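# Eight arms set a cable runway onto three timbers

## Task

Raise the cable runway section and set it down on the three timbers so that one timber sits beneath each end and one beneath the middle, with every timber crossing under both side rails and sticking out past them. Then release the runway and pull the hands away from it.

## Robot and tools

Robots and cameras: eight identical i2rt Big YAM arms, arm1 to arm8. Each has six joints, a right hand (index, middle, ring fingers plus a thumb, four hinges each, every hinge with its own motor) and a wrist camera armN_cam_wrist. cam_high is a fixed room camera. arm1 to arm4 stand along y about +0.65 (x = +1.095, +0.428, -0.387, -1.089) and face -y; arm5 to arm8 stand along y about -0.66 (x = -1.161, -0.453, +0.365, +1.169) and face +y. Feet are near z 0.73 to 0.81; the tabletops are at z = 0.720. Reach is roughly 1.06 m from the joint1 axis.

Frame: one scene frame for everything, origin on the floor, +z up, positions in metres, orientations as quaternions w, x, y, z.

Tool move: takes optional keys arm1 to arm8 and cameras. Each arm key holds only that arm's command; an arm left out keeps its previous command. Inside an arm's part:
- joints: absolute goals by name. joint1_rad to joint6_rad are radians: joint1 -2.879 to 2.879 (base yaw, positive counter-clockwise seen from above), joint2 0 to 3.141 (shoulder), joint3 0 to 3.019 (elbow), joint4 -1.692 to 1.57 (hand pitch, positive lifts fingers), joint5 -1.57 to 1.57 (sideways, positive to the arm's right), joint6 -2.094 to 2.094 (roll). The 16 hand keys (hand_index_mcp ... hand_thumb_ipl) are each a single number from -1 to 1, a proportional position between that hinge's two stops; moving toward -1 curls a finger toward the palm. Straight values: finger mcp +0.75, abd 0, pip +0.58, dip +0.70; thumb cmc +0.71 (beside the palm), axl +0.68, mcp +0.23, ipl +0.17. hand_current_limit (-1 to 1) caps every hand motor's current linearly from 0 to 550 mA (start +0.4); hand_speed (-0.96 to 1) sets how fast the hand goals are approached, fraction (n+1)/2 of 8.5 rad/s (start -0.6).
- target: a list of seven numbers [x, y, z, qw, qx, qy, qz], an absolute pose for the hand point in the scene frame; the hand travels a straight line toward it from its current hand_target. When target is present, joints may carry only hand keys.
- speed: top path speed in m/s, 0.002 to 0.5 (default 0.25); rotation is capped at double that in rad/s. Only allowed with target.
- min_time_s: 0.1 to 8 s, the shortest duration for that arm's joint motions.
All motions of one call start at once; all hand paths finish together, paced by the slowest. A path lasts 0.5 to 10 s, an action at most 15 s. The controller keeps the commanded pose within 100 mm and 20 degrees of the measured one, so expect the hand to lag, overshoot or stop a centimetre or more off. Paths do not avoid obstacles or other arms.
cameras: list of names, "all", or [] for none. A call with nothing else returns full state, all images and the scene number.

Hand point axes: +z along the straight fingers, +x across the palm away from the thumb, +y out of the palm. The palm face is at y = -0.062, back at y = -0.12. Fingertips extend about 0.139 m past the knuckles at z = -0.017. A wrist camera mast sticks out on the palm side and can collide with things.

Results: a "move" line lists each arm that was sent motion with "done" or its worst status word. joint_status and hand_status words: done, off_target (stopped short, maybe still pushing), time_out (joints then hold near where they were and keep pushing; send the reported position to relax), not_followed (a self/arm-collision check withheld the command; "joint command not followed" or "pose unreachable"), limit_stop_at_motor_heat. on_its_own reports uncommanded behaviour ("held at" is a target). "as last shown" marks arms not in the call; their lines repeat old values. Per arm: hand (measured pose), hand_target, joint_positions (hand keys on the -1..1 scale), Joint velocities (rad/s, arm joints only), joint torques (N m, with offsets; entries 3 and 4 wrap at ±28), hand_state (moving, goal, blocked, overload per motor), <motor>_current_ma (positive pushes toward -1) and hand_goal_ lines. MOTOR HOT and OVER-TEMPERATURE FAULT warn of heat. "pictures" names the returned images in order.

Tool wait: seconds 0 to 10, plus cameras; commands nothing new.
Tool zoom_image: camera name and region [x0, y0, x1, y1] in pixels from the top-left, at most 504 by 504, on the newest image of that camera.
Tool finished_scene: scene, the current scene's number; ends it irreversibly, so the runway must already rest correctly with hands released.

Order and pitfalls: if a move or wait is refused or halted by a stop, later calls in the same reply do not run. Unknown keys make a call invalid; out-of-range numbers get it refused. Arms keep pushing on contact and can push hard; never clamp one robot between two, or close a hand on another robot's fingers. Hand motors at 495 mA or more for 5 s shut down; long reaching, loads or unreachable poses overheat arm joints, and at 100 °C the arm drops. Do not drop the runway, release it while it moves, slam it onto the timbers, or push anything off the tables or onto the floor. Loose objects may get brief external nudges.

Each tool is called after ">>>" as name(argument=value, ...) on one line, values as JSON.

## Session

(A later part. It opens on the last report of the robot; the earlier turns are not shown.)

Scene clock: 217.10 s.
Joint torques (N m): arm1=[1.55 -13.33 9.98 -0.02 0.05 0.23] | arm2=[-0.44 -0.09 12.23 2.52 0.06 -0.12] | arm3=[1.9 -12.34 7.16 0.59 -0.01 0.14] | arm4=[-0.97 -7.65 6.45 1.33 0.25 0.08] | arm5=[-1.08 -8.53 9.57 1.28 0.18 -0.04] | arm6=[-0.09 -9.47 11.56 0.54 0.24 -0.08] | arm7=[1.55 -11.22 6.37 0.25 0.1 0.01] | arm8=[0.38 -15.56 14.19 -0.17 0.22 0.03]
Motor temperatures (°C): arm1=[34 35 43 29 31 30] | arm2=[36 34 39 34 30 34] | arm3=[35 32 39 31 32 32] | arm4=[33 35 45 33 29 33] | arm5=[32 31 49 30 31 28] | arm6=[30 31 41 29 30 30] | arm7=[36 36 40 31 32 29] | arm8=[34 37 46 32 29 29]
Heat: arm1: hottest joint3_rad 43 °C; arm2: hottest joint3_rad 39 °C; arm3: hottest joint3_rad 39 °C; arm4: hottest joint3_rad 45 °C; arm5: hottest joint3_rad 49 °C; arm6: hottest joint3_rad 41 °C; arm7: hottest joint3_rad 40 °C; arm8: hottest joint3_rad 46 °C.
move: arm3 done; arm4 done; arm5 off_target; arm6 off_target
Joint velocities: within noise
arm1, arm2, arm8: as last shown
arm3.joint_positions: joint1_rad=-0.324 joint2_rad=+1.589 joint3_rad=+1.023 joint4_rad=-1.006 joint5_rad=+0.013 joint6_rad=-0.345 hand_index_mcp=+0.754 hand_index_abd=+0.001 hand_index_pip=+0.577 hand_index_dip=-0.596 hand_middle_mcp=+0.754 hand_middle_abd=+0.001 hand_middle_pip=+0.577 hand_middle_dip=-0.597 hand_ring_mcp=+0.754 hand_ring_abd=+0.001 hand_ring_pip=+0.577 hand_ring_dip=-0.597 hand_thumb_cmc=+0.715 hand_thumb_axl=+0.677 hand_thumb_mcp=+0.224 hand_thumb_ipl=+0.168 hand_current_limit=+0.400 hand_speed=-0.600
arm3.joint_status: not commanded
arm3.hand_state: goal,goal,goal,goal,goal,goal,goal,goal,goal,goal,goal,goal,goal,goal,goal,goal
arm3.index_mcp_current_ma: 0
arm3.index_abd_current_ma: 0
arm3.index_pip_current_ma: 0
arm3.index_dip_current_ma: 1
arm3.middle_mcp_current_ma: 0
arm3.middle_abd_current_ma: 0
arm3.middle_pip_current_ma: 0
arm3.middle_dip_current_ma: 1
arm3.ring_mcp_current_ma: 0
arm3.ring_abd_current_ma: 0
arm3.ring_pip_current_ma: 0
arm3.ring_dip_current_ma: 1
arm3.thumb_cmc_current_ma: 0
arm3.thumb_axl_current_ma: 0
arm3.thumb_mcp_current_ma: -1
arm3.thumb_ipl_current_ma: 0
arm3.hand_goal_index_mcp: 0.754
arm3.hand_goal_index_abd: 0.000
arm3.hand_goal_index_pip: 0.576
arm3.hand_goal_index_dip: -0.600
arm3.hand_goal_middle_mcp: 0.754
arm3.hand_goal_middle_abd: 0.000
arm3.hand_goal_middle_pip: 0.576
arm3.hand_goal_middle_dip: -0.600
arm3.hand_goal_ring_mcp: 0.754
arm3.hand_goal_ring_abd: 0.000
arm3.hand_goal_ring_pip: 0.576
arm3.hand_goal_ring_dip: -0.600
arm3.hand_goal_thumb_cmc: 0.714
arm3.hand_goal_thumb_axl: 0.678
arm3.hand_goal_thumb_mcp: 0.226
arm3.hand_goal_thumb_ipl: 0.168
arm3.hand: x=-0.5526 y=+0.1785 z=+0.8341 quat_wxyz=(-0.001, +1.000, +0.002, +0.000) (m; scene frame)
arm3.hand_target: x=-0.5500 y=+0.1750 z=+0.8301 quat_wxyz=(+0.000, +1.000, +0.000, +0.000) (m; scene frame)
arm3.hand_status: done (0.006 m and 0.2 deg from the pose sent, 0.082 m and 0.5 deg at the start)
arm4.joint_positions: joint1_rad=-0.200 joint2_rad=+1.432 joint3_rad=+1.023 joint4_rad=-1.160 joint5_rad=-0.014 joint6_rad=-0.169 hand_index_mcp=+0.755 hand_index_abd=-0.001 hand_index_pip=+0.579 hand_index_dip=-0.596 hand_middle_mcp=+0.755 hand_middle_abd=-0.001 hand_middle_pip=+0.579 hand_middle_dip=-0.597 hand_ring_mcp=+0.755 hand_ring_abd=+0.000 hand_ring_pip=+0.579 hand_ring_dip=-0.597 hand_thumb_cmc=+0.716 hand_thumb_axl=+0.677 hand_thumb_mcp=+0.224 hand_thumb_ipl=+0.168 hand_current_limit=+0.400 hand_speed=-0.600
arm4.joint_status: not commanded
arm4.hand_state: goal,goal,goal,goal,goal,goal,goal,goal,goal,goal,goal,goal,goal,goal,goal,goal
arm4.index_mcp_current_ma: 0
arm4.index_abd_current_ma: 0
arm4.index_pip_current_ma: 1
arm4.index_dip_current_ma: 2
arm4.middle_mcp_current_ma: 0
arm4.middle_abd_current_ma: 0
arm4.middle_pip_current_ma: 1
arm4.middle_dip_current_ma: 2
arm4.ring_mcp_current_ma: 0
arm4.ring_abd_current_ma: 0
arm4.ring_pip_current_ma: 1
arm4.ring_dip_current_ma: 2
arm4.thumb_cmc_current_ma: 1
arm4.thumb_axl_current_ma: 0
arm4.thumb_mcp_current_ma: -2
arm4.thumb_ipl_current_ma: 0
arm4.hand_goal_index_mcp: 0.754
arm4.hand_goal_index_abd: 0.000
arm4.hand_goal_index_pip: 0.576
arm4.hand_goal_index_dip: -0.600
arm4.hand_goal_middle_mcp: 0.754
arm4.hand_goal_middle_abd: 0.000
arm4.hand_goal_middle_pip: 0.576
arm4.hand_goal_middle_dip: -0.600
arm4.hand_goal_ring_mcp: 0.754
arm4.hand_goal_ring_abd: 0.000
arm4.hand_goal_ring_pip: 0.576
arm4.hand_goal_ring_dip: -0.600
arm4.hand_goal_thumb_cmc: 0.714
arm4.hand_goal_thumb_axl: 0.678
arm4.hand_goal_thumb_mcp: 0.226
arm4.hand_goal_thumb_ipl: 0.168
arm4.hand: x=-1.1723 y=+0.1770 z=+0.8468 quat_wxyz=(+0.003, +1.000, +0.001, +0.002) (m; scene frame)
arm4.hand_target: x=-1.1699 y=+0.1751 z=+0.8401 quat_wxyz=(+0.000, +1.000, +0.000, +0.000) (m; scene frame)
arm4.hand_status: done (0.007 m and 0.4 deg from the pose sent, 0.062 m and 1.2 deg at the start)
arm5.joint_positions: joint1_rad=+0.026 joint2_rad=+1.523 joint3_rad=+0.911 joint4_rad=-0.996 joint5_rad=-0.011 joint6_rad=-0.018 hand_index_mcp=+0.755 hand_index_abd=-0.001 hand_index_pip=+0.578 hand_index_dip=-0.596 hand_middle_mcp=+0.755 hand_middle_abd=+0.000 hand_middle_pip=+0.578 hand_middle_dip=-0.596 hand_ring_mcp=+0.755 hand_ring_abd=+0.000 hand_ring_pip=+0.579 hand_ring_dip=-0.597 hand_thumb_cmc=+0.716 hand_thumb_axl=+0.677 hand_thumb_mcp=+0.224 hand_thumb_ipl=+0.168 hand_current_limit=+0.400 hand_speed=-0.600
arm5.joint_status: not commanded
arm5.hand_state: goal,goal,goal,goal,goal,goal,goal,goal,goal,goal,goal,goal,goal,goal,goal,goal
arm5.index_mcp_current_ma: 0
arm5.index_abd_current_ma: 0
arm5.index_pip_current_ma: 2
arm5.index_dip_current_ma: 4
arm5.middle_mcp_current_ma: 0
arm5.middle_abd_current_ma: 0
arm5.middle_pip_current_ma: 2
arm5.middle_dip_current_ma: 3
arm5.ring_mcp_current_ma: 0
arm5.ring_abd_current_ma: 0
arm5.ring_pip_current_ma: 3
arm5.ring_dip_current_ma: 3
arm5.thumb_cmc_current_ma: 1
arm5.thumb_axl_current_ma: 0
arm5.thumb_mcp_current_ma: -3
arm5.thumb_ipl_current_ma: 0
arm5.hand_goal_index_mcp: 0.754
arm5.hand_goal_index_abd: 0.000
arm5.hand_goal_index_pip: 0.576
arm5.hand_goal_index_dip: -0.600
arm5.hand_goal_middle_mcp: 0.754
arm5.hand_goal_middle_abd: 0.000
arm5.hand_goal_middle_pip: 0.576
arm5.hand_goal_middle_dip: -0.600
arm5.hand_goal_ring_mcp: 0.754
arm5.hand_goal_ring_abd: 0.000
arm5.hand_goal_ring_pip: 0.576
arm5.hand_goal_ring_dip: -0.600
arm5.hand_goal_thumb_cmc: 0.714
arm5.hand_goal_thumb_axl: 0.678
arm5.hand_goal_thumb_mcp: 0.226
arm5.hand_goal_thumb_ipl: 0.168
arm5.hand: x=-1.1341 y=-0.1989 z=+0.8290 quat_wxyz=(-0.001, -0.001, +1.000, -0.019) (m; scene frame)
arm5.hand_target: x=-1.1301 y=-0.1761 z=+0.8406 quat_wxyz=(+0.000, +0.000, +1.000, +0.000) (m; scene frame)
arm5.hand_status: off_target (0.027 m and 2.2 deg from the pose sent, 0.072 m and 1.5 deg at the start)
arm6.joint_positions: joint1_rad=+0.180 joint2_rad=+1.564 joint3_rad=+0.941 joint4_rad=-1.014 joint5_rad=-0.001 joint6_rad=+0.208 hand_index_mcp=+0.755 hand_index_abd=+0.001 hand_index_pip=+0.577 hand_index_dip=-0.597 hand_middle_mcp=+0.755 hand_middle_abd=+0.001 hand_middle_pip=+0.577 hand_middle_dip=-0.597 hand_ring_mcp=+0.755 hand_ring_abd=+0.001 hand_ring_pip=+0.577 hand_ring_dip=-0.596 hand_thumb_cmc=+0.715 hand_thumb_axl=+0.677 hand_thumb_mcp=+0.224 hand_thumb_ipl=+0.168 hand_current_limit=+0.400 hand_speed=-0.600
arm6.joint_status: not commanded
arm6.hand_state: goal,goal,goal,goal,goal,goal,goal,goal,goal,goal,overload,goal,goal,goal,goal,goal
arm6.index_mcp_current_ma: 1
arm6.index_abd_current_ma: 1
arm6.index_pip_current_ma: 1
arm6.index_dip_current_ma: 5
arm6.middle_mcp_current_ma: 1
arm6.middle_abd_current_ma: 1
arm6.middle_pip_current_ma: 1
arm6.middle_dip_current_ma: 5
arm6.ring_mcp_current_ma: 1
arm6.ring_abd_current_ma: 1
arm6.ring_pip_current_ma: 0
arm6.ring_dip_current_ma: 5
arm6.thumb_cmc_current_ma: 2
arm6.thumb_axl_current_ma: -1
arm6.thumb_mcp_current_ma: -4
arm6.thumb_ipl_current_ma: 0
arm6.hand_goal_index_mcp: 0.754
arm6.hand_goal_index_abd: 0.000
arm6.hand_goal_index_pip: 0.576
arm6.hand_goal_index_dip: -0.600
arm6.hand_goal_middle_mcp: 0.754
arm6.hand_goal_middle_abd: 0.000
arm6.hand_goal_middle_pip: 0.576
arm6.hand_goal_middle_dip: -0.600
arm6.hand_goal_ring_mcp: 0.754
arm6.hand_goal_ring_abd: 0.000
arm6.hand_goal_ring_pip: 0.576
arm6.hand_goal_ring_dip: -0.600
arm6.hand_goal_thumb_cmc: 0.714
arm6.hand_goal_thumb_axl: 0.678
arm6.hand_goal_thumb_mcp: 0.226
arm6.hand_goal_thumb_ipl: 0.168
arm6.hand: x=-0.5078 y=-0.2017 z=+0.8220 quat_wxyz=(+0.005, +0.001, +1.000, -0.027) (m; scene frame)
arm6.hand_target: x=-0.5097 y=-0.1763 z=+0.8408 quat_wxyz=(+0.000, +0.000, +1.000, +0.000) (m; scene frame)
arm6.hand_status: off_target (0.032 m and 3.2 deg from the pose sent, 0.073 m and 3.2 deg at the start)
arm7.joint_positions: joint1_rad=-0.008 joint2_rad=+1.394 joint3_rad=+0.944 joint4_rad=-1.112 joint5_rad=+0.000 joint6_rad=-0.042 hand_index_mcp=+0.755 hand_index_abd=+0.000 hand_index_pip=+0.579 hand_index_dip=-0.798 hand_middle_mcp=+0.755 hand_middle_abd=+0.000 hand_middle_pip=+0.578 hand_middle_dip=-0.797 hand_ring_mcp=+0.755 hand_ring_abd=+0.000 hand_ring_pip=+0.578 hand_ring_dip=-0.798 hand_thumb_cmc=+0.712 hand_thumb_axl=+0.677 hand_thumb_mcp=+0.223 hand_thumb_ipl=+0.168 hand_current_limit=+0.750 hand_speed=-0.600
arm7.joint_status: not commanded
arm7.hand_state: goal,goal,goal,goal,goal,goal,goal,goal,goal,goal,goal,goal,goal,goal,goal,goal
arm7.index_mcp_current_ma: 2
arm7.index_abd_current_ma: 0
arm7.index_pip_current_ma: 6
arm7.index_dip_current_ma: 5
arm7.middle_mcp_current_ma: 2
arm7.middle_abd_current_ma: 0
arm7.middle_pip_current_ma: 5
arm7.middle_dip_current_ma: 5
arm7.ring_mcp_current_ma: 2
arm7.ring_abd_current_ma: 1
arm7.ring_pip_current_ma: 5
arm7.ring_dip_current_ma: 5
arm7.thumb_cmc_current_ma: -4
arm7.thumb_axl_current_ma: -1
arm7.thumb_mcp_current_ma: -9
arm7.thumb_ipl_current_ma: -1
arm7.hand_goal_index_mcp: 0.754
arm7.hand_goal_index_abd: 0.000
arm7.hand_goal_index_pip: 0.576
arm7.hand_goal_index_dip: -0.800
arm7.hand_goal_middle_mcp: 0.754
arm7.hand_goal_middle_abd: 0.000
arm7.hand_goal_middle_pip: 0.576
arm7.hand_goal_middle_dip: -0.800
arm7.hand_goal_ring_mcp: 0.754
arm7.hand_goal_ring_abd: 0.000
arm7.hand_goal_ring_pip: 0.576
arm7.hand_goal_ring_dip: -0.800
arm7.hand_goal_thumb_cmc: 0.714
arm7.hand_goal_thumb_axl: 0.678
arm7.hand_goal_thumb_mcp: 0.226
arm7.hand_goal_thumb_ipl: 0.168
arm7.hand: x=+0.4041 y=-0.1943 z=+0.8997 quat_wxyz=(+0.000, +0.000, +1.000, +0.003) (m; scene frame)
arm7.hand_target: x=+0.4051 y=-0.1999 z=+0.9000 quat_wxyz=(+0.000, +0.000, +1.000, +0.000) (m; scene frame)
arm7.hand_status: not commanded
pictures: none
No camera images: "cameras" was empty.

>>> move(arm3={"target":[-0.55,0.175,0.798,0,1,0,0],"speed":0.1}, arm4={"target":[-1.17,0.175,0.795,0,1,0,0],"speed":0.1}, arm5={"target":[-1.13,-0.165,0.812,0,0,1,0.01],"speed":0.1}, arm6={"target":[-0.51,-0.165,0.818,0,0,1,0.015],"speed":0.1})

Scene clock: 218.80 s.
Joint torques (N m): arm1=[1.79 -13.27 10.03 -0.06 0.07 0.21] | arm2=[-0.5 -0.38 12.16 2.56 0 -0.11] | arm3=[1.73 -12.34 6.53 0.83 -0.01 0.13] | arm4=[-1.2 -7.36 5.68 1.7 0.2 0] | arm5=[-0.97 -9.05 8.08 1.57 0.11 -0.02] | arm6=[-0.15 -9.93 9.61 0.69 0.28 -0.08] | arm7=[1.49 -11.28 6.35 0.24 0.09 0.01] | arm8=[0.09 -15.09 14.12 -0.18 0.18 0.04]
Motor temperatures (°C): arm1=[34 36 43 29 31 30] | arm2=[36 34 39 34 30 34] | arm3=[35 32 39 31 32 32] | arm4=[33 35 45 33 29 33] | arm5=[32 31 49 30 31 28] | arm6=[30 31 41 29 30 30] | arm7=[36 36 40 31 32 29] | arm8=[34 37 46 32 29 29]
Heat: arm1: hottest joint3_rad 43 °C; arm2: hottest joint3_rad 39 °C; arm3: hottest joint3_rad 39 °C; arm4: hottest joint3_rad 45 °C; arm5: hottest joint3_rad 49 °C; arm6: hottest joint3_rad 41 °C; arm7: hottest joint3_rad 40 °C; arm8: hottest joint3_rad 46 °C.
move: arm3 done; arm4 off_target; arm5 off_target; arm6 off_target
Joint velocities: within noise
arm1.joint_positions: joint1_rad=+0.212 joint2_rad=+1.633 joint3_rad=+1.289 joint4_rad=-1.254 joint5_rad=+0.002 joint6_rad=+0.237 hand_index_mcp=+0.752 hand_index_abd=-0.003 hand_index_pip=+0.573 hand_index_dip=-0.577 hand_middle_mcp=+0.751 hand_middle_abd=-0.003 hand_middle_pip=+0.574 hand_middle_dip=-0.577 hand_ring_mcp=+0.752 hand_ring_abd=-0.003 hand_ring_pip=+0.574 hand_ring_dip=-0.577 hand_thumb_cmc=+0.714 hand_thumb_axl=+0.677 hand_thumb_mcp=+0.222 hand_thumb_ipl=+0.168 hand_current_limit=+0.400 hand_speed=-0.600
arm1.joint_status: not commanded
arm1.hand_state: goal,goal,goal,goal,goal,goal,goal,goal,goal,goal,goal,goal,goal,goal,goal,goal
arm1.index_mcp_current_ma: -5
arm1.index_abd_current_ma: -6
arm1.index_pip_current_ma: -5
arm1.index_dip_current_ma: 7
arm1.middle_mcp_current_ma: -5
arm1.middle_abd_current_ma: -5
arm1.middle_pip_current_ma: -5
arm1.middle_dip_current_ma: 7
arm1.ring_mcp_current_ma: -5
arm1.ring_abd_current_ma: -5
arm1.ring_pip_current_ma: -4
arm1.ring_dip_current_ma: 6
arm1.thumb_cmc_current_ma: -1
arm1.thumb_axl_current_ma: -1
arm1.thumb_mcp_current_ma: -12
arm1.thumb_ipl_current_ma: -1
arm1.hand_goal_index_mcp: 0.754
arm1.hand_goal_index_abd: 0.000
arm1.hand_goal_index_pip: 0.576
arm1.hand_goal_index_dip: -0.580
arm1.hand_goal_middle_mcp: 0.754
arm1.hand_goal_middle_abd: 0.000
arm1.hand_goal_middle_pip: 0.576
arm1.hand_goal_middle_dip: -0.580
arm1.hand_goal_ring_mcp: 0.754
arm1.hand_goal_ring_abd: 0.000
arm1.hand_goal_ring_pip: 0.576
arm1.hand_goal_ring_dip: -0.580
arm1.hand_goal_thumb_cmc: 0.714
arm1.hand_goal_thumb_axl: 0.678
arm1.hand_goal_thumb_mcp: 0.226
arm1.hand_goal_thumb_ipl: 0.168
arm1.hand: x=+1.1831 y=+0.1107 z=+0.9349 quat_wxyz=(-0.014, +1.000, +0.002, -0.003) (m; scene frame)
arm1.hand_target: x=+1.1898 y=+0.1005 z=+0.9500 quat_wxyz=(+0.000, +1.000, +0.000, +0.000) (m; scene frame)
arm1.hand_status: not commanded
arm2.joint_positions: joint1_rad=-0.203 joint2_rad=+0.637 joint3_rad=+1.344 joint4_rad=-1.264 joint5_rad=-0.037 joint6_rad=+1.147 hand_index_mcp=+0.754 hand_index_abd=+0.000 hand_index_pip=+0.577 hand_index_dip=+0.696 hand_middle_mcp=+0.754 hand_middle_abd=+0.000 hand_middle_pip=+0.577 hand_middle_dip=+0.696 hand_ring_mcp=+0.754 hand_ring_abd=+0.000 hand_ring_pip=+0.577 hand_ring_dip=+0.696 hand_thumb_cmc=+0.714 hand_thumb_axl=+0.677 hand_thumb_mcp=+0.226 hand_thumb_ipl=+0.168 hand_current_limit=+0.400 hand_speed=-0.600
arm2.joint_status: not commanded
arm2.hand_state: goal,goal,goal,goal,goal,goal,goal,goal,goal,goal,goal,goal,goal,goal,goal,goal
arm2.index_mcp_current_ma: 0
arm2.index_abd_current_ma: 0
arm2.index_pip_current_ma: 0
arm2.index_dip_current_ma: 0
arm2.middle_mcp_current_ma: 0
arm2.middle_abd_current_ma: 0
arm2.middle_pip_current_ma: 0
arm2.middle_dip_current_ma: 0
arm2.ring_mcp_current_ma: 0
arm2.ring_abd_current_ma: 0
arm2.ring_pip_current_ma: 0
arm2.ring_dip_current_ma: 0
arm2.thumb_cmc_current_ma: 0
arm2.thumb_axl_current_ma: 0
arm2.thumb_mcp_current_ma: 0
arm2.thumb_ipl_current_ma: 0
arm2.hand_goal_index_mcp: 0.754
arm2.hand_goal_index_abd: 0.000
arm2.hand_goal_index_pip: 0.576
arm2.hand_goal_index_dip: 0.696
arm2.hand_goal_middle_mcp: 0.754
arm2.hand_goal_middle_abd: 0.000
arm2.hand_goal_middle_pip: 0.576
arm2.hand_goal_middle_dip: 0.696
arm2.hand_goal_ring_mcp: 0.754
arm2.hand_goal_ring_abd: 0.000
arm2.hand_goal_ring_pip: 0.576
arm2.hand_goal_ring_dip: 0.696
arm2.hand_goal_thumb_cmc: 0.714
arm2.hand_goal_thumb_axl: 0.678
arm2.hand_goal_thumb_mcp: 0.226
arm2.hand_goal_thumb_ipl: 0.168
arm2.hand: x=+0.2905 y=+0.4217 z=+1.2742 quat_wxyz=(+0.433, +0.679, -0.545, +0.234) (m; scene frame)
arm2.hand_target: x=+0.2911 y=+0.4248 z=+1.2909 quat_wxyz=(+0.447, +0.673, -0.539, +0.240) (m; scene frame)
arm2.hand_status: not commanded
arm3.joint_positions: joint1_rad=-0.324 joint2_rad=+1.635 joint3_rad=+0.991 joint4_rad=-0.924 joint5_rad=+0.013 joint6_rad=-0.343 hand_index_mcp=+0.755 hand_index_abd=+0.000 hand_index_pip=+0.574 hand_index_dip=-0.604 hand_middle_mcp=+0.754 hand_middle_abd=+0.001 hand_middle_pip=+0.577 hand_middle_dip=-0.597 hand_ring_mcp=+0.754 hand_ring_abd=+0.001 hand_ring_pip=+0.577 hand_ring_dip=-0.597 hand_thumb_cmc=+0.715 hand_thumb_axl=+0.677 hand_thumb_mcp=+0.223 hand_thumb_ipl=+0.168 hand_current_limit=+0.400 hand_speed=-0.600
arm3.joint_status: not commanded
arm3.hand_state: goal,goal,goal,goal,goal,goal,goal,goal,goal,goal,goal,goal,goal,goal,goal,goal
arm3.index_mcp_current_ma: 0
arm3.index_abd_current_ma: 0
arm3.index_pip_current_ma: 0
arm3.index_dip_current_ma: -1
arm3.middle_mcp_current_ma: 0
arm3.middle_abd_current_ma: 0
arm3.middle_pip_current_ma: 0
arm3.middle_dip_current_ma: 1
arm3.ring_mcp_current_ma: 0
arm3.ring_abd_current_ma: 0
arm3.ring_pip_current_ma: 0
arm3.ring_dip_current_ma: 1
arm3.thumb_cmc_current_ma: 0
arm3.thumb_axl_current_ma: 0
arm3.thumb_mcp_current_ma: -1
arm3.thumb_ipl_current_ma: 0
arm3.hand_goal_index_mcp: 0.754
arm3.hand_goal_index_abd: 0.000
arm3.hand_goal_index_pip: 0.576
arm3.hand_goal_index_dip: -0.600
arm3.hand_goal_middle_mcp: 0.754
arm3.hand_goal_middle_abd: 0.000
arm3.hand_goal_middle_pip: 0.576
arm3.hand_goal_middle_dip: -0.600
arm3.hand_goal_ring_mcp: 0.754
arm3.hand_goal_ring_abd: 0.000
arm3.hand_goal_ring_pip: 0.576
arm3.hand_goal_ring_dip: -0.600
arm3.hand_goal_thumb_cmc: 0.714
arm3.hand_goal_thumb_axl: 0.678
arm3.hand_goal_thumb_mcp: 0.226
arm3.hand_goal_thumb_ipl: 0.168
arm3.hand: x=-0.5526 y=+0.1773 z=+0.8057 quat_wxyz=(+0.001, +1.000, +0.001, -0.001) (m; scene frame)
arm3.hand_target: x=-0.5500 y=+0.1753 z=+0.7980 quat_wxyz=(+0.000, +1.000, +0.000, +0.000) (m; scene frame)
arm3.hand_status: done (0.008 m and 0.2 deg from the pose sent, 0.036 m and 0.3 deg at the start)
arm4.joint_positions: joint1_rad=-0.198 joint2_rad=+1.482 joint3_rad=+0.960 joint4_rad=-1.043 joint5_rad=-0.013 joint6_rad=-0.162 hand_index_mcp=+0.765 hand_index_abd=-0.002 hand_index_pip=+0.574 hand_index_dip=-0.609 hand_middle_mcp=+0.755 hand_middle_abd=-0.001 hand_middle_pip=+0.579 hand_middle_dip=-0.597 hand_ring_mcp=+0.755 hand_ring_abd=+0.000 hand_ring_pip=+0.579 hand_ring_dip=-0.597 hand_thumb_cmc=+0.716 hand_thumb_axl=+0.677 hand_thumb_mcp=+0.223 hand_thumb_ipl=+0.168 hand_current_limit=+0.400 hand_speed=-0.600
arm4.joint_status: not commanded
arm4.hand_state: goal,goal,goal,goal,goal,goal,goal,goal,goal,goal,goal,goal,goal,goal,goal,goal
arm4.index_mcp_current_ma: 10
arm4.index_abd_current_ma: 0
arm4.index_pip_current_ma: -1
arm4.index_dip_current_ma: -8
arm4.middle_mcp_current_ma: 0
arm4.middle_abd_current_ma: 0
arm4.middle_pip_current_ma: 1
arm4.middle_dip_current_ma: 2
arm4.ring_mcp_current_ma: 0
arm4.ring_abd_current_ma: 0
arm4.ring_pip_current_ma: 1
arm4.ring_dip_current_ma: 2
arm4.thumb_cmc_current_ma: 1
arm4.thumb_axl_current_ma: 0
arm4.thumb_mcp_current_ma: -2
arm4.thumb_ipl_current_ma: 0
arm4.hand_goal_index_mcp: 0.754
arm4.hand_goal_index_abd: 0.000
arm4.hand_goal_index_pip: 0.576
arm4.hand_goal_index_dip: -0.600
arm4.hand_goal_middle_mcp: 0.754
arm4.hand_goal_middle_abd: 0.000
arm4.hand_goal_middle_pip: 0.576
arm4.hand_goal_middle_dip: -0.600
arm4.hand_goal_ring_mcp: 0.754
arm4.hand_goal_ring_abd: 0.000
arm4.hand_goal_ring_pip: 0.576
arm4.hand_goal_ring_dip: -0.600
arm4.hand_goal_thumb_cmc: 0.714
arm4.hand_goal_thumb_axl: 0.678
arm4.hand_goal_thumb_mcp: 0.226
arm4.hand_goal_thumb_ipl: 0.168
arm4.hand: x=-1.1724 y=+0.1762 z=+0.8070 quat_wxyz=(+0.005, +1.000, -0.001, +0.001) (m; scene frame)
arm4.hand_target: x=-1.1700 y=+0.1753 z=+0.7953 quat_wxyz=(+0.000, +1.000, +0.000, +0.000) (m; scene frame)
arm4.hand_status: off_target (0.012 m and 0.5 deg from the pose sent, 0.052 m and 0.4 deg at the start)
arm5.joint_positions: joint1_rad=+0.026 joint2_rad=+1.580 joint3_rad=+0.911 joint4_rad=-0.905 joint5_rad=-0.011 joint6_rad=-0.018 hand_index_mcp=+0.755 hand_index_abd=-0.001 hand_index_pip=+0.577 hand_index_dip=-0.602 hand_middle_mcp=+0.755 hand_middle_abd=+0.000 hand_middle_pip=+0.576 hand_middle_dip=-0.603 hand_ring_mcp=+0.755 hand_ring_abd=+0.000 hand_ring_pip=+0.575 hand_ring_dip=-0.605 hand_thumb_cmc=+0.716 hand_thumb_axl=+0.677 hand_thumb_mcp=+0.224 hand_thumb_ipl=+0.168 hand_current_limit=+0.400 hand_speed=-0.600
arm5.joint_status: not commanded
arm5.hand_state: goal,goal,goal,goal,goal,goal,goal,goal,goal,goal,goal,goal,goal,goal,goal,goal
arm5.index_mcp_current_ma: 1
arm5.index_abd_current_ma: 0
arm5.index_pip_current_ma: 1
arm5.index_dip_current_ma: -2
arm5.middle_mcp_current_ma: 1
arm5.middle_abd_current_ma: 0
arm5.middle_pip_current_ma: 0
arm5.middle_dip_current_ma: -3
arm5.ring_mcp_current_ma: 1
arm5.ring_abd_current_ma: 0
arm5.ring_pip_current_ma: -1
arm5.ring_dip_current_ma: -5
arm5.thumb_cmc_current_ma: 1
arm5.thumb_axl_current_ma: 0
arm5.thumb_mcp_current_ma: -3
arm5.thumb_ipl_current_ma: 0
arm5.hand_goal_index_mcp: 0.754
arm5.hand_goal_index_abd: 0.000
arm5.hand_goal_index_pip: 0.576
arm5.hand_goal_index_dip: -0.600
arm5.hand_goal_middle_mcp: 0.754
arm5.hand_goal_middle_abd: 0.000
arm5.hand_goal_middle_pip: 0.576
arm5.hand_goal_middle_dip: -0.600
arm5.hand_goal_ring_mcp: 0.754
arm5.hand_goal_ring_abd: 0.000
arm5.hand_goal_ring_pip: 0.576
arm5.hand_goal_ring_dip: -0.600
arm5.hand_goal_thumb_cmc: 0.714
arm5.hand_goal_thumb_axl: 0.678
arm5.hand_goal_thumb_mcp: 0.226
arm5.hand_goal_thumb_ipl: 0.168
arm5.hand: x=-1.1337 y=-0.1818 z=+0.8108 quat_wxyz=(+0.000, -0.001, +1.000, -0.002) (m; scene frame)
arm5.hand_target: x=-1.1301 y=-0.1655 z=+0.8125 quat_wxyz=(+0.000, +0.000, +1.000, +0.010) (m; scene frame)
arm5.hand_status: off_target (0.017 m and 1.4 deg from the pose sent, 0.038 m and 3.3 deg at the start)
arm6.joint_positions: joint1_rad=+0.178 joint2_rad=+1.610 joint3_rad=+0.941 joint4_rad=-0.917 joint5_rad=+0.004 joint6_rad=+0.205 hand_index_mcp=+0.755 hand_index_abd=+0.001 hand_index_pip=+0.577 hand_index_dip=-0.597 hand_middle_mcp=+0.755 hand_middle_abd=+0.001 hand_middle_pip=+0.577 hand_middle_dip=-0.597 hand_ring_mcp=+0.755 hand_ring_abd=+0.001 hand_ring_pip=+0.577 hand_ring_dip=-0.596 hand_thumb_cmc=+0.715 hand_thumb_axl=+0.677 hand_thumb_mcp=+0.224 hand_thumb_ipl=+0.168 hand_current_limit=+0.400 hand_speed=-0.600
arm6.joint_status: not commanded
arm6.hand_state: goal,goal,goal,goal,goal,goal,goal,goal,goal,goal,overload,goal,goal,goal,goal,goal
arm6.index_mcp_current_ma: 1
arm6.index_abd_current_ma: 1
arm6.index_pip_current_ma: 1
arm6.index_dip_current_ma: 5
arm6.middle_mcp_current_ma: 1
arm6.middle_abd_current_ma: 1
arm6.middle_pip_current_ma: 1
arm6.middle_dip_current_ma: 5
arm6.ring_mcp_current_ma: 1
arm6.ring_abd_current_ma: 1
arm6.ring_pip_current_ma: 0
arm6.ring_dip_current_ma: 5
arm6.thumb_cmc_current_ma: 2
arm6.thumb_axl_current_ma: -1
arm6.thumb_mcp_current_ma: -4
arm6.thumb_ipl_current_ma: 0
arm6.hand_goal_index_mcp: 0.754
arm6.hand_goal_index_abd: 0.000
arm6.hand_goal_index_pip: 0.576
arm6.hand_goal_index_dip: -0.600
arm6.hand_goal_middle_mcp: 0.754
arm6.hand_goal_middle_abd: 0.000
arm6.hand_goal_middle_pip: 0.576
arm6.hand_goal_middle_dip: -0.600
arm6.hand_goal_ring_mcp: 0.754
arm6.hand_goal_ring_abd: 0.000
arm6.hand_goal_ring_pip: 0.576
arm6.hand_goal_ring_dip: -0.600
arm6.hand_goal_thumb_cmc: 0.714
arm6.hand_goal_thumb_axl: 0.678
arm6.hand_goal_thumb_mcp: 0.226
arm6.hand_goal_thumb_ipl: 0.168
arm6.hand: x=-0.5106 y=-0.1821 z=+0.8085 quat_wxyz=(+0.002, +0.000, +1.000, -0.002) (m; scene frame)
arm6.hand_target: x=-0.5099 y=-0.1655 z=+0.8185 quat_wxyz=(+0.000, +0.000, +1.000, +0.015) (m; scene frame)
arm6.hand_status: off_target (0.020 m and 1.9 deg from the pose sent, 0.037 m and 4.9 deg at the start)
arm7: as last shown
arm8.joint_positions: joint1_rad=-0.393 joint2_rad=+1.717 joint3_rad=+1.354 joint4_rad=-1.259 joint5_rad=+0.012 joint6_rad=-0.348 hand_index_mcp=+0.749 hand_index_abd=+0.003 hand_index_pip=+0.573 hand_index_dip=-0.582 hand_middle_mcp=+0.749 hand_middle_abd=+0.003 hand_middle_pip=+0.573 hand_middle_dip=-0.577 hand_ring_mcp=+0.752 hand_ring_abd=+0.002 hand_ring_pip=+0.574 hand_ring_dip=-0.577 hand_thumb_cmc=+0.715 hand_thumb_axl=+0.677 hand_thumb_mcp=+0.223 hand_thumb_ipl=+0.168 hand_current_limit=+0.400 hand_speed=-0.600
arm8.joint_status: not commanded
arm8.hand_state: goal,goal,goal,goal,goal,goal,goal,goal,goal,goal,goal,goal,goal,goal,goal,goal
arm8.index_mcp_current_ma: -4
arm8.index_abd_current_ma: 1
arm8.index_pip_current_ma: -2
arm8.index_dip_current_ma: -1
arm8.middle_mcp_current_ma: -4
arm8.middle_abd_current_ma: 2
arm8.middle_pip_current_ma: -2
arm8.middle_dip_current_ma: 2
arm8.ring_mcp_current_ma: -1
arm8.ring_abd_current_ma: 1
arm8.ring_pip_current_ma: -1
arm8.ring_dip_current_ma: 2
arm8.thumb_cmc_current_ma: 0
arm8.thumb_axl_current_ma: 0
arm8.thumb_mcp_current_ma: -2
arm8.thumb_ipl_current_ma: 0
arm8.hand_goal_index_mcp: 0.754
arm8.hand_goal_index_abd: 0.000
arm8.hand_goal_index_pip: 0.576
arm8.hand_goal_index_dip: -0.580
arm8.hand_goal_middle_mcp: 0.754
arm8.hand_goal_middle_abd: 0.000
arm8.hand_goal_middle_pip: 0.576
arm8.hand_goal_middle_dip: -0.580
arm8.hand_goal_ring_mcp: 0.754
arm8.hand_goal_ring_abd: 0.000
arm8.hand_goal_ring_pip: 0.576
arm8.hand_goal_ring_dip: -0.580
arm8.hand_goal_thumb_cmc: 0.714
arm8.hand_goal_thumb_axl: 0.678
arm8.hand_goal_thumb_mcp: 0.226
arm8.hand_goal_thumb_ipl: 0.168
arm8.hand: x=+1.3619 y=-0.1148 z=+0.9234 quat_wxyz=(-0.009, -0.001, +1.000, -0.022) (m; scene frame)
arm8.hand_target: x=+1.3721 y=-0.1012 z=+0.9501 quat_wxyz=(+0.000, +0.000, +1.000, +0.000) (m; scene frame)
arm8.hand_status: not commanded
pictures: none

>>> move(arm3={"target":[-0.55,0.150,0.804,0,1,0,0],"speed":0.05}, arm4={"target":[-1.17,0.150,0.804,0,1,0,0],"speed":0.05}, arm5={"target":[-1.13,-0.140,0.817,0,0,1,0.01],"speed":0.05}, arm6={"target":[-0.51,-0.140,0.8195,0,0,1,0.015],"speed":0.05}, cameras=["arm3_cam_wrist","arm4_cam_wrist","arm5_cam_wrist","arm6_cam_wrist"])

Scene clock: 221.40 s.
Joint torques (N m): arm1=[1.73 -13.39 10 -0.08 0.05 0.21] | arm2=[-0.62 0.09 12.07 2.51 0.07 -0.11] | arm3=[2.37 -10.99 9.78 0.35 -0.19 0.02] | arm4=[-0.91 -6.36 9.03 1.47 0.04 -0.04] | arm5=[-0.62 -8.12 10.58 1.89 0.17 0.01] | arm6=[-0.62 -8.59 12.71 1.28 0.28 -0.09] | arm7=[1.49 -11.22 6.34 0.21 0.1 0.01] | arm8=[-0.32 -16.79 13.72 -0.27 0.1 0.03]
Motor temperatures (°C): arm1=[34 36 43 29 31 30] | arm2=[36 34 39 34 30 34] | arm3=[35 32 39 31 32 32] | arm4=[33 35 45 33 29 32] | arm5=[32 32 48 29 31 28] | arm6=[30 31 41 29 30 30] | arm7=[36 36 40 31 32 29] | arm8=[34 37 46 32 29 29]
Heat: arm1: hottest joint3_rad 43 °C; arm2: hottest joint3_rad 39 °C; arm3: hottest joint3_rad 39 °C; arm4: hottest joint3_rad 45 °C; arm5: hottest joint3_rad 48 °C; arm6: hottest joint3_rad 41 °C; arm7: hottest joint3_rad 40 °C; arm8: hottest joint3_rad 46 °C.
move: arm3 off_target; arm4 off_target; arm5 off_target; arm6 off_target
Joint velocities: within noise
arm1, arm2, arm7, arm8: as last shown
arm3.joint_positions: joint1_rad=-0.313 joint2_rad=+1.657 joint3_rad=+1.020 joint4_rad=-0.949 joint5_rad=+0.018 joint6_rad=-0.313 hand_index_mcp=+0.781 hand_index_abd=+0.001 hand_index_pip=+0.574 hand_index_dip=-0.623 hand_middle_mcp=+0.754 hand_middle_abd=+0.001 hand_middle_pip=+0.577 hand_middle_dip=-0.597 hand_ring_mcp=+0.754 hand_ring_abd=+0.001 hand_ring_pip=+0.577 hand_ring_dip=-0.597 hand_thumb_cmc=+0.715 hand_thumb_axl=+0.677 hand_thumb_mcp=+0.223 hand_thumb_ipl=+0.168 hand_current_limit=+0.400 hand_speed=-0.600
arm3.joint_status: not commanded
arm3.hand_state: blocked,goal,goal,blocked,goal,goal,goal,goal,goal,goal,goal,goal,goal,goal,goal,goal
arm3.index_mcp_current_ma: 26
arm3.index_abd_current_ma: 0
arm3.index_pip_current_ma: 0
arm3.index_dip_current_ma: -18
arm3.middle_mcp_current_ma: 0
arm3.middle_abd_current_ma: 0
arm3.middle_pip_current_ma: 0
arm3.middle_dip_current_ma: 1
arm3.ring_mcp_current_ma: 0
arm3.ring_abd_current_ma: 0
arm3.ring_pip_current_ma: 0
arm3.ring_dip_current_ma: 1
arm3.thumb_cmc_current_ma: 0
arm3.thumb_axl_current_ma: 0
arm3.thumb_mcp_current_ma: -1
arm3.thumb_ipl_current_ma: 0
arm3.hand_goal_index_mcp: 0.754
arm3.hand_goal_index_abd: 0.000
arm3.hand_goal_index_pip: 0.576
arm3.hand_goal_index_dip: -0.600
arm3.hand_goal_middle_mcp: 0.754
arm3.hand_goal_middle_abd: 0.000
arm3.hand_goal_middle_pip: 0.576
arm3.hand_goal_middle_dip: -0.600
arm3.hand_goal_ring_mcp: 0.754
arm3.hand_goal_ring_abd: 0.000
arm3.hand_goal_ring_pip: 0.576
arm3.hand_goal_ring_dip: -0.600
arm3.hand_goal_thumb_cmc: 0.714
arm3.hand_goal_thumb_axl: 0.678
arm3.hand_goal_thumb_mcp: 0.226
arm3.hand_goal_thumb_ipl: 0.168
arm3.hand: x=-0.5525 y=+0.1714 z=+0.8047 quat_wxyz=(-0.008, +1.000, -0.008, -0.001) (m; scene frame)
arm3.hand_target: x=-0.5495 y=+0.1510 z=+0.8042 quat_wxyz=(+0.000, +1.000, +0.000, +0.000) (m; scene frame)
arm3.hand_status: off_target (0.022 m and 1.3 deg from the pose sent, 0.027 m and 0.2 deg at the start)
arm4.joint_positions: joint1_rad=-0.192 joint2_rad=+1.510 joint3_rad=+0.991 joint4_rad=-1.071 joint5_rad=-0.009 joint6_rad=-0.145 hand_index_mcp=+0.784 hand_index_abd=-0.003 hand_index_pip=+0.574 hand_index_dip=-0.632 hand_middle_mcp=+0.757 hand_middle_abd=-0.001 hand_middle_pip=+0.579 hand_middle_dip=-0.602 hand_ring_mcp=+0.755 hand_ring_abd=+0.000 hand_ring_pip=+0.579 hand_ring_dip=-0.597 hand_thumb_cmc=+0.716 hand_thumb_axl=+0.677 hand_thumb_mcp=+0.223 hand_thumb_ipl=+0.168 hand_current_limit=+0.400 hand_speed=-0.600
arm4.joint_status: not commanded
arm4.hand_state: blocked,goal,goal,blocked,goal,goal,goal,goal,goal,goal,goal,goal,goal,goal,goal,goal
arm4.index_mcp_current_ma: 50
arm4.index_abd_current_ma: -1
arm4.index_pip_current_ma: -1
arm4.index_dip_current_ma: -50
arm4.middle_mcp_current_ma: 2
arm4.middle_abd_current_ma: 0
arm4.middle_pip_current_ma: 1
arm4.middle_dip_current_ma: -1
arm4.ring_mcp_current_ma: 0
arm4.ring_abd_current_ma: 0
arm4.ring_pip_current_ma: 1
arm4.ring_dip_current_ma: 2
arm4.thumb_cmc_current_ma: 1
arm4.thumb_axl_current_ma: 0
arm4.thumb_mcp_current_ma: -2
arm4.thumb_ipl_current_ma: 0
arm4.hand_goal_index_mcp: 0.754
arm4.hand_goal_index_abd: 0.000
arm4.hand_goal_index_pip: 0.576
arm4.hand_goal_index_dip: -0.600
arm4.hand_goal_middle_mcp: 0.754
arm4.hand_goal_middle_abd: 0.000
arm4.hand_goal_middle_pip: 0.576
arm4.hand_goal_middle_dip: -0.600
arm4.hand_goal_ring_mcp: 0.754
arm4.hand_goal_ring_abd: 0.000
arm4.hand_goal_ring_pip: 0.576
arm4.hand_goal_ring_dip: -0.600
arm4.hand_goal_thumb_cmc: 0.714
arm4.hand_goal_thumb_axl: 0.678
arm4.hand_goal_thumb_mcp: 0.226
arm4.hand_goal_thumb_ipl: 0.168
arm4.hand: x=-1.1725 y=+0.1710 z=+0.8052 quat_wxyz=(-0.008, +1.000, -0.006, +0.001) (m; scene frame)
arm4.hand_target: x=-1.1698 y=+0.1509 z=+0.8042 quat_wxyz=(+0.000, +1.000, +0.000, +0.000) (m; scene frame)
arm4.hand_status: off_target (0.021 m and 1.1 deg from the pose sent, 0.027 m and 0.5 deg at the start)
arm5.joint_positions: joint1_rad=+0.026 joint2_rad=+1.606 joint3_rad=+0.949 joint4_rad=-0.948 joint5_rad=-0.011 joint6_rad=-0.018 hand_index_mcp=+0.768 hand_index_abd=-0.001 hand_index_pip=+0.576 hand_index_dip=-0.609 hand_middle_mcp=+0.768 hand_middle_abd=+0.000 hand_middle_pip=+0.576 hand_middle_dip=-0.610 hand_ring_mcp=+0.768 hand_ring_abd=+0.000 hand_ring_pip=+0.574 hand_ring_dip=-0.611 hand_thumb_cmc=+0.716 hand_thumb_axl=+0.677 hand_thumb_mcp=+0.224 hand_thumb_ipl=+0.168 hand_current_limit=+0.400 hand_speed=-0.600
arm5.joint_status: not commanded
arm5.hand_state: goal,goal,goal,goal,goal,goal,goal,goal,goal,goal,goal,goal,goal,goal,goal,goal
arm5.index_mcp_current_ma: 24
arm5.index_abd_current_ma: 0
arm5.index_pip_current_ma: 0
arm5.index_dip_current_ma: -13
arm5.middle_mcp_current_ma: 25
arm5.middle_abd_current_ma: 0
arm5.middle_pip_current_ma: 0
arm5.middle_dip_current_ma: -14
arm5.ring_mcp_current_ma: 24
arm5.ring_abd_current_ma: 0
arm5.ring_pip_current_ma: -1
arm5.ring_dip_current_ma: -15
arm5.thumb_cmc_current_ma: 1
arm5.thumb_axl_current_ma: 0
arm5.thumb_mcp_current_ma: -3
arm5.thumb_ipl_current_ma: 0
arm5.hand_goal_index_mcp: 0.754
arm5.hand_goal_index_abd: 0.000
arm5.hand_goal_index_pip: 0.576
arm5.hand_goal_index_dip: -0.600
arm5.hand_goal_middle_mcp: 0.754
arm5.hand_goal_middle_abd: 0.000
arm5.hand_goal_middle_pip: 0.576
arm5.hand_goal_middle_dip: -0.600
arm5.hand_goal_ring_mcp: 0.754
arm5.hand_goal_ring_abd: 0.000
arm5.hand_goal_ring_pip: 0.576
arm5.hand_goal_ring_dip: -0.600
arm5.hand_goal_thumb_cmc: 0.714
arm5.hand_goal_thumb_axl: 0.678
arm5.hand_goal_thumb_mcp: 0.226
arm5.hand_goal_thumb_ipl: 0.168
arm5.hand: x=-1.1336 y=-0.1771 z=+0.8095 quat_wxyz=(-0.001, -0.001, +1.000, -0.018) (m; scene frame)
arm5.hand_target: x=-1.1302 y=-0.1426 z=+0.8185 quat_wxyz=(+0.000, +0.000, +1.000, +0.010) (m; scene frame)
arm5.hand_status: off_target (0.038 m and 3.2 deg from the pose sent, 0.043 m and 1.4 deg at the start)
arm6.joint_positions: joint1_rad=+0.172 joint2_rad=+1.636 joint3_rad=+0.975 joint4_rad=-0.954 joint5_rad=+0.005 joint6_rad=+0.196 hand_index_mcp=+0.770 hand_index_abd=+0.001 hand_index_pip=+0.576 hand_index_dip=-0.606 hand_middle_mcp=+0.768 hand_middle_abd=+0.001 hand_middle_pip=+0.576 hand_middle_dip=-0.607 hand_ring_mcp=+0.766 hand_ring_abd=+0.001 hand_ring_pip=+0.576 hand_ring_dip=-0.608 hand_thumb_cmc=+0.715 hand_thumb_axl=+0.677 hand_thumb_mcp=+0.224 hand_thumb_ipl=+0.168 hand_current_limit=+0.400 hand_speed=-0.600
arm6.joint_status: not commanded
arm6.hand_state: goal,goal,goal,goal,goal,goal,goal,goal,goal,goal,overload,goal,goal,goal,goal,goal
arm6.index_mcp_current_ma: 37
arm6.index_abd_current_ma: 1
arm6.index_pip_current_ma: 0
arm6.index_dip_current_ma: -10
arm6.middle_mcp_current_ma: 32
arm6.middle_abd_current_ma: 1
arm6.middle_pip_current_ma: 0
arm6.middle_dip_current_ma: -13
arm6.ring_mcp_current_ma: 28
arm6.ring_abd_current_ma: 1
arm6.ring_pip_current_ma: 0
arm6.ring_dip_current_ma: -16
arm6.thumb_cmc_current_ma: 2
arm6.thumb_axl_current_ma: -1
arm6.thumb_mcp_current_ma: -4
arm6.thumb_ipl_current_ma: 0
arm6.hand_goal_index_mcp: 0.754
arm6.hand_goal_index_abd: 0.000
arm6.hand_goal_index_pip: 0.576
arm6.hand_goal_index_dip: -0.600
arm6.hand_goal_middle_mcp: 0.754
arm6.hand_goal_middle_abd: 0.000
arm6.hand_goal_middle_pip: 0.576
arm6.hand_goal_middle_dip: -0.600
arm6.hand_goal_ring_mcp: 0.754
arm6.hand_goal_ring_abd: 0.000
arm6.hand_goal_ring_pip: 0.576
arm6.hand_goal_ring_dip: -0.600
arm6.hand_goal_thumb_cmc: 0.714
arm6.hand_goal_thumb_axl: 0.678
arm6.hand_goal_thumb_mcp: 0.226
arm6.hand_goal_thumb_ipl: 0.168
arm6.hand: x=-0.5093 y=-0.1772 z=+0.8067 quat_wxyz=(+0.005, -0.002, +1.000, -0.016) (m; scene frame)
arm6.hand_target: x=-0.5095 y=-0.1424 z=+0.8211 quat_wxyz=(+0.000, +0.000, +1.000, +0.015) (m; scene frame)
arm6.hand_status: off_target (0.039 m and 3.6 deg from the pose sent, 0.044 m and 1.9 deg at the start)
pictures: arm3_cam_wrist, arm4_cam_wrist, arm5_cam_wrist, arm6_cam_wrist
Images, in order (width x height): arm3_cam_wrist 896x504, arm4_cam_wrist 896x504, arm5_cam_wrist 896x504, arm6_cam_wrist 896x504.

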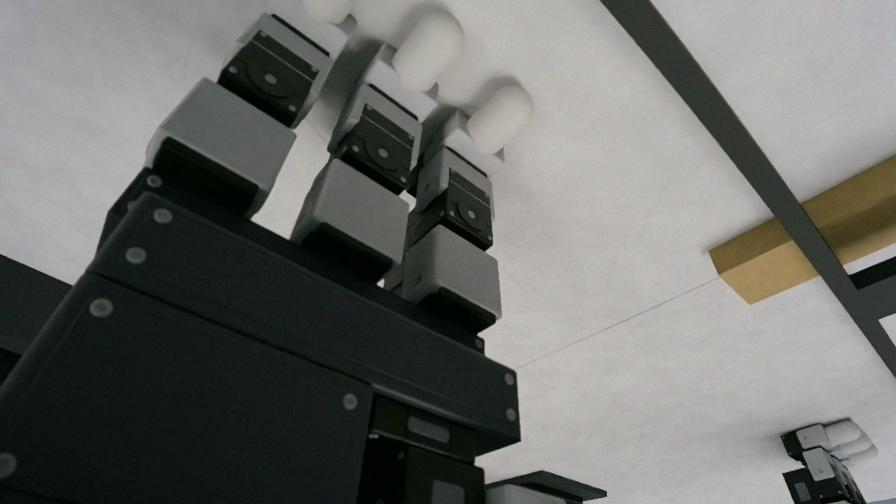

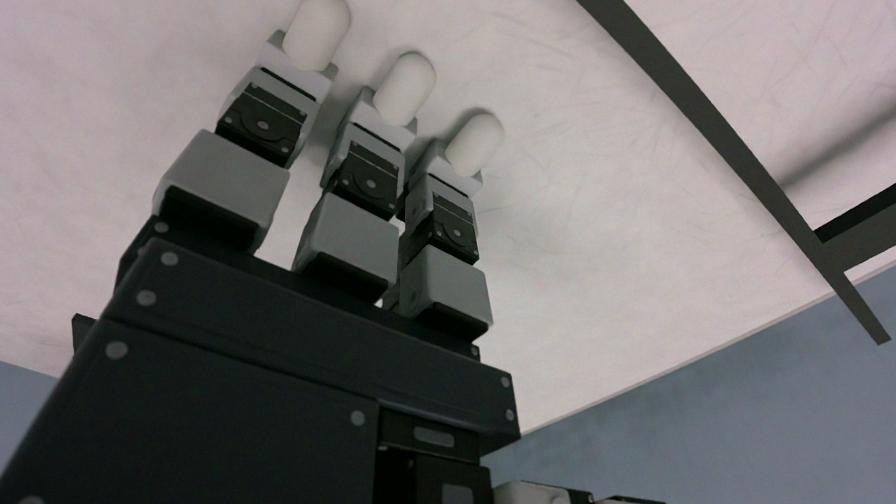

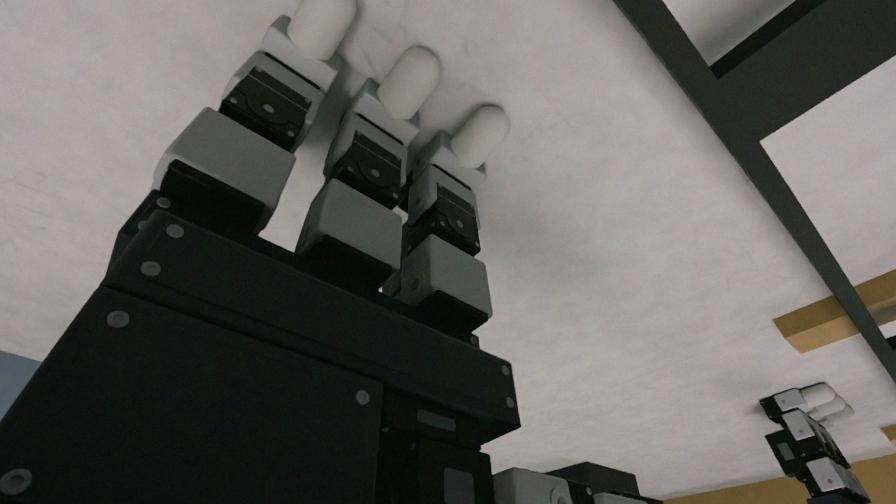

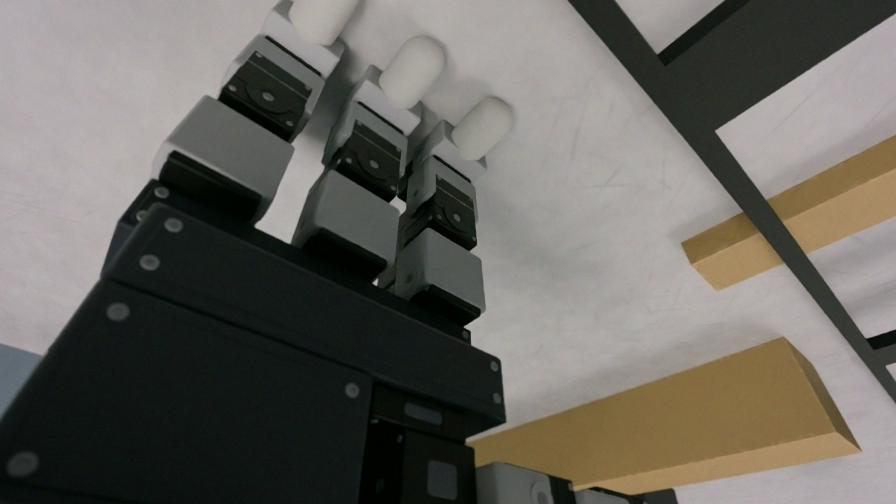

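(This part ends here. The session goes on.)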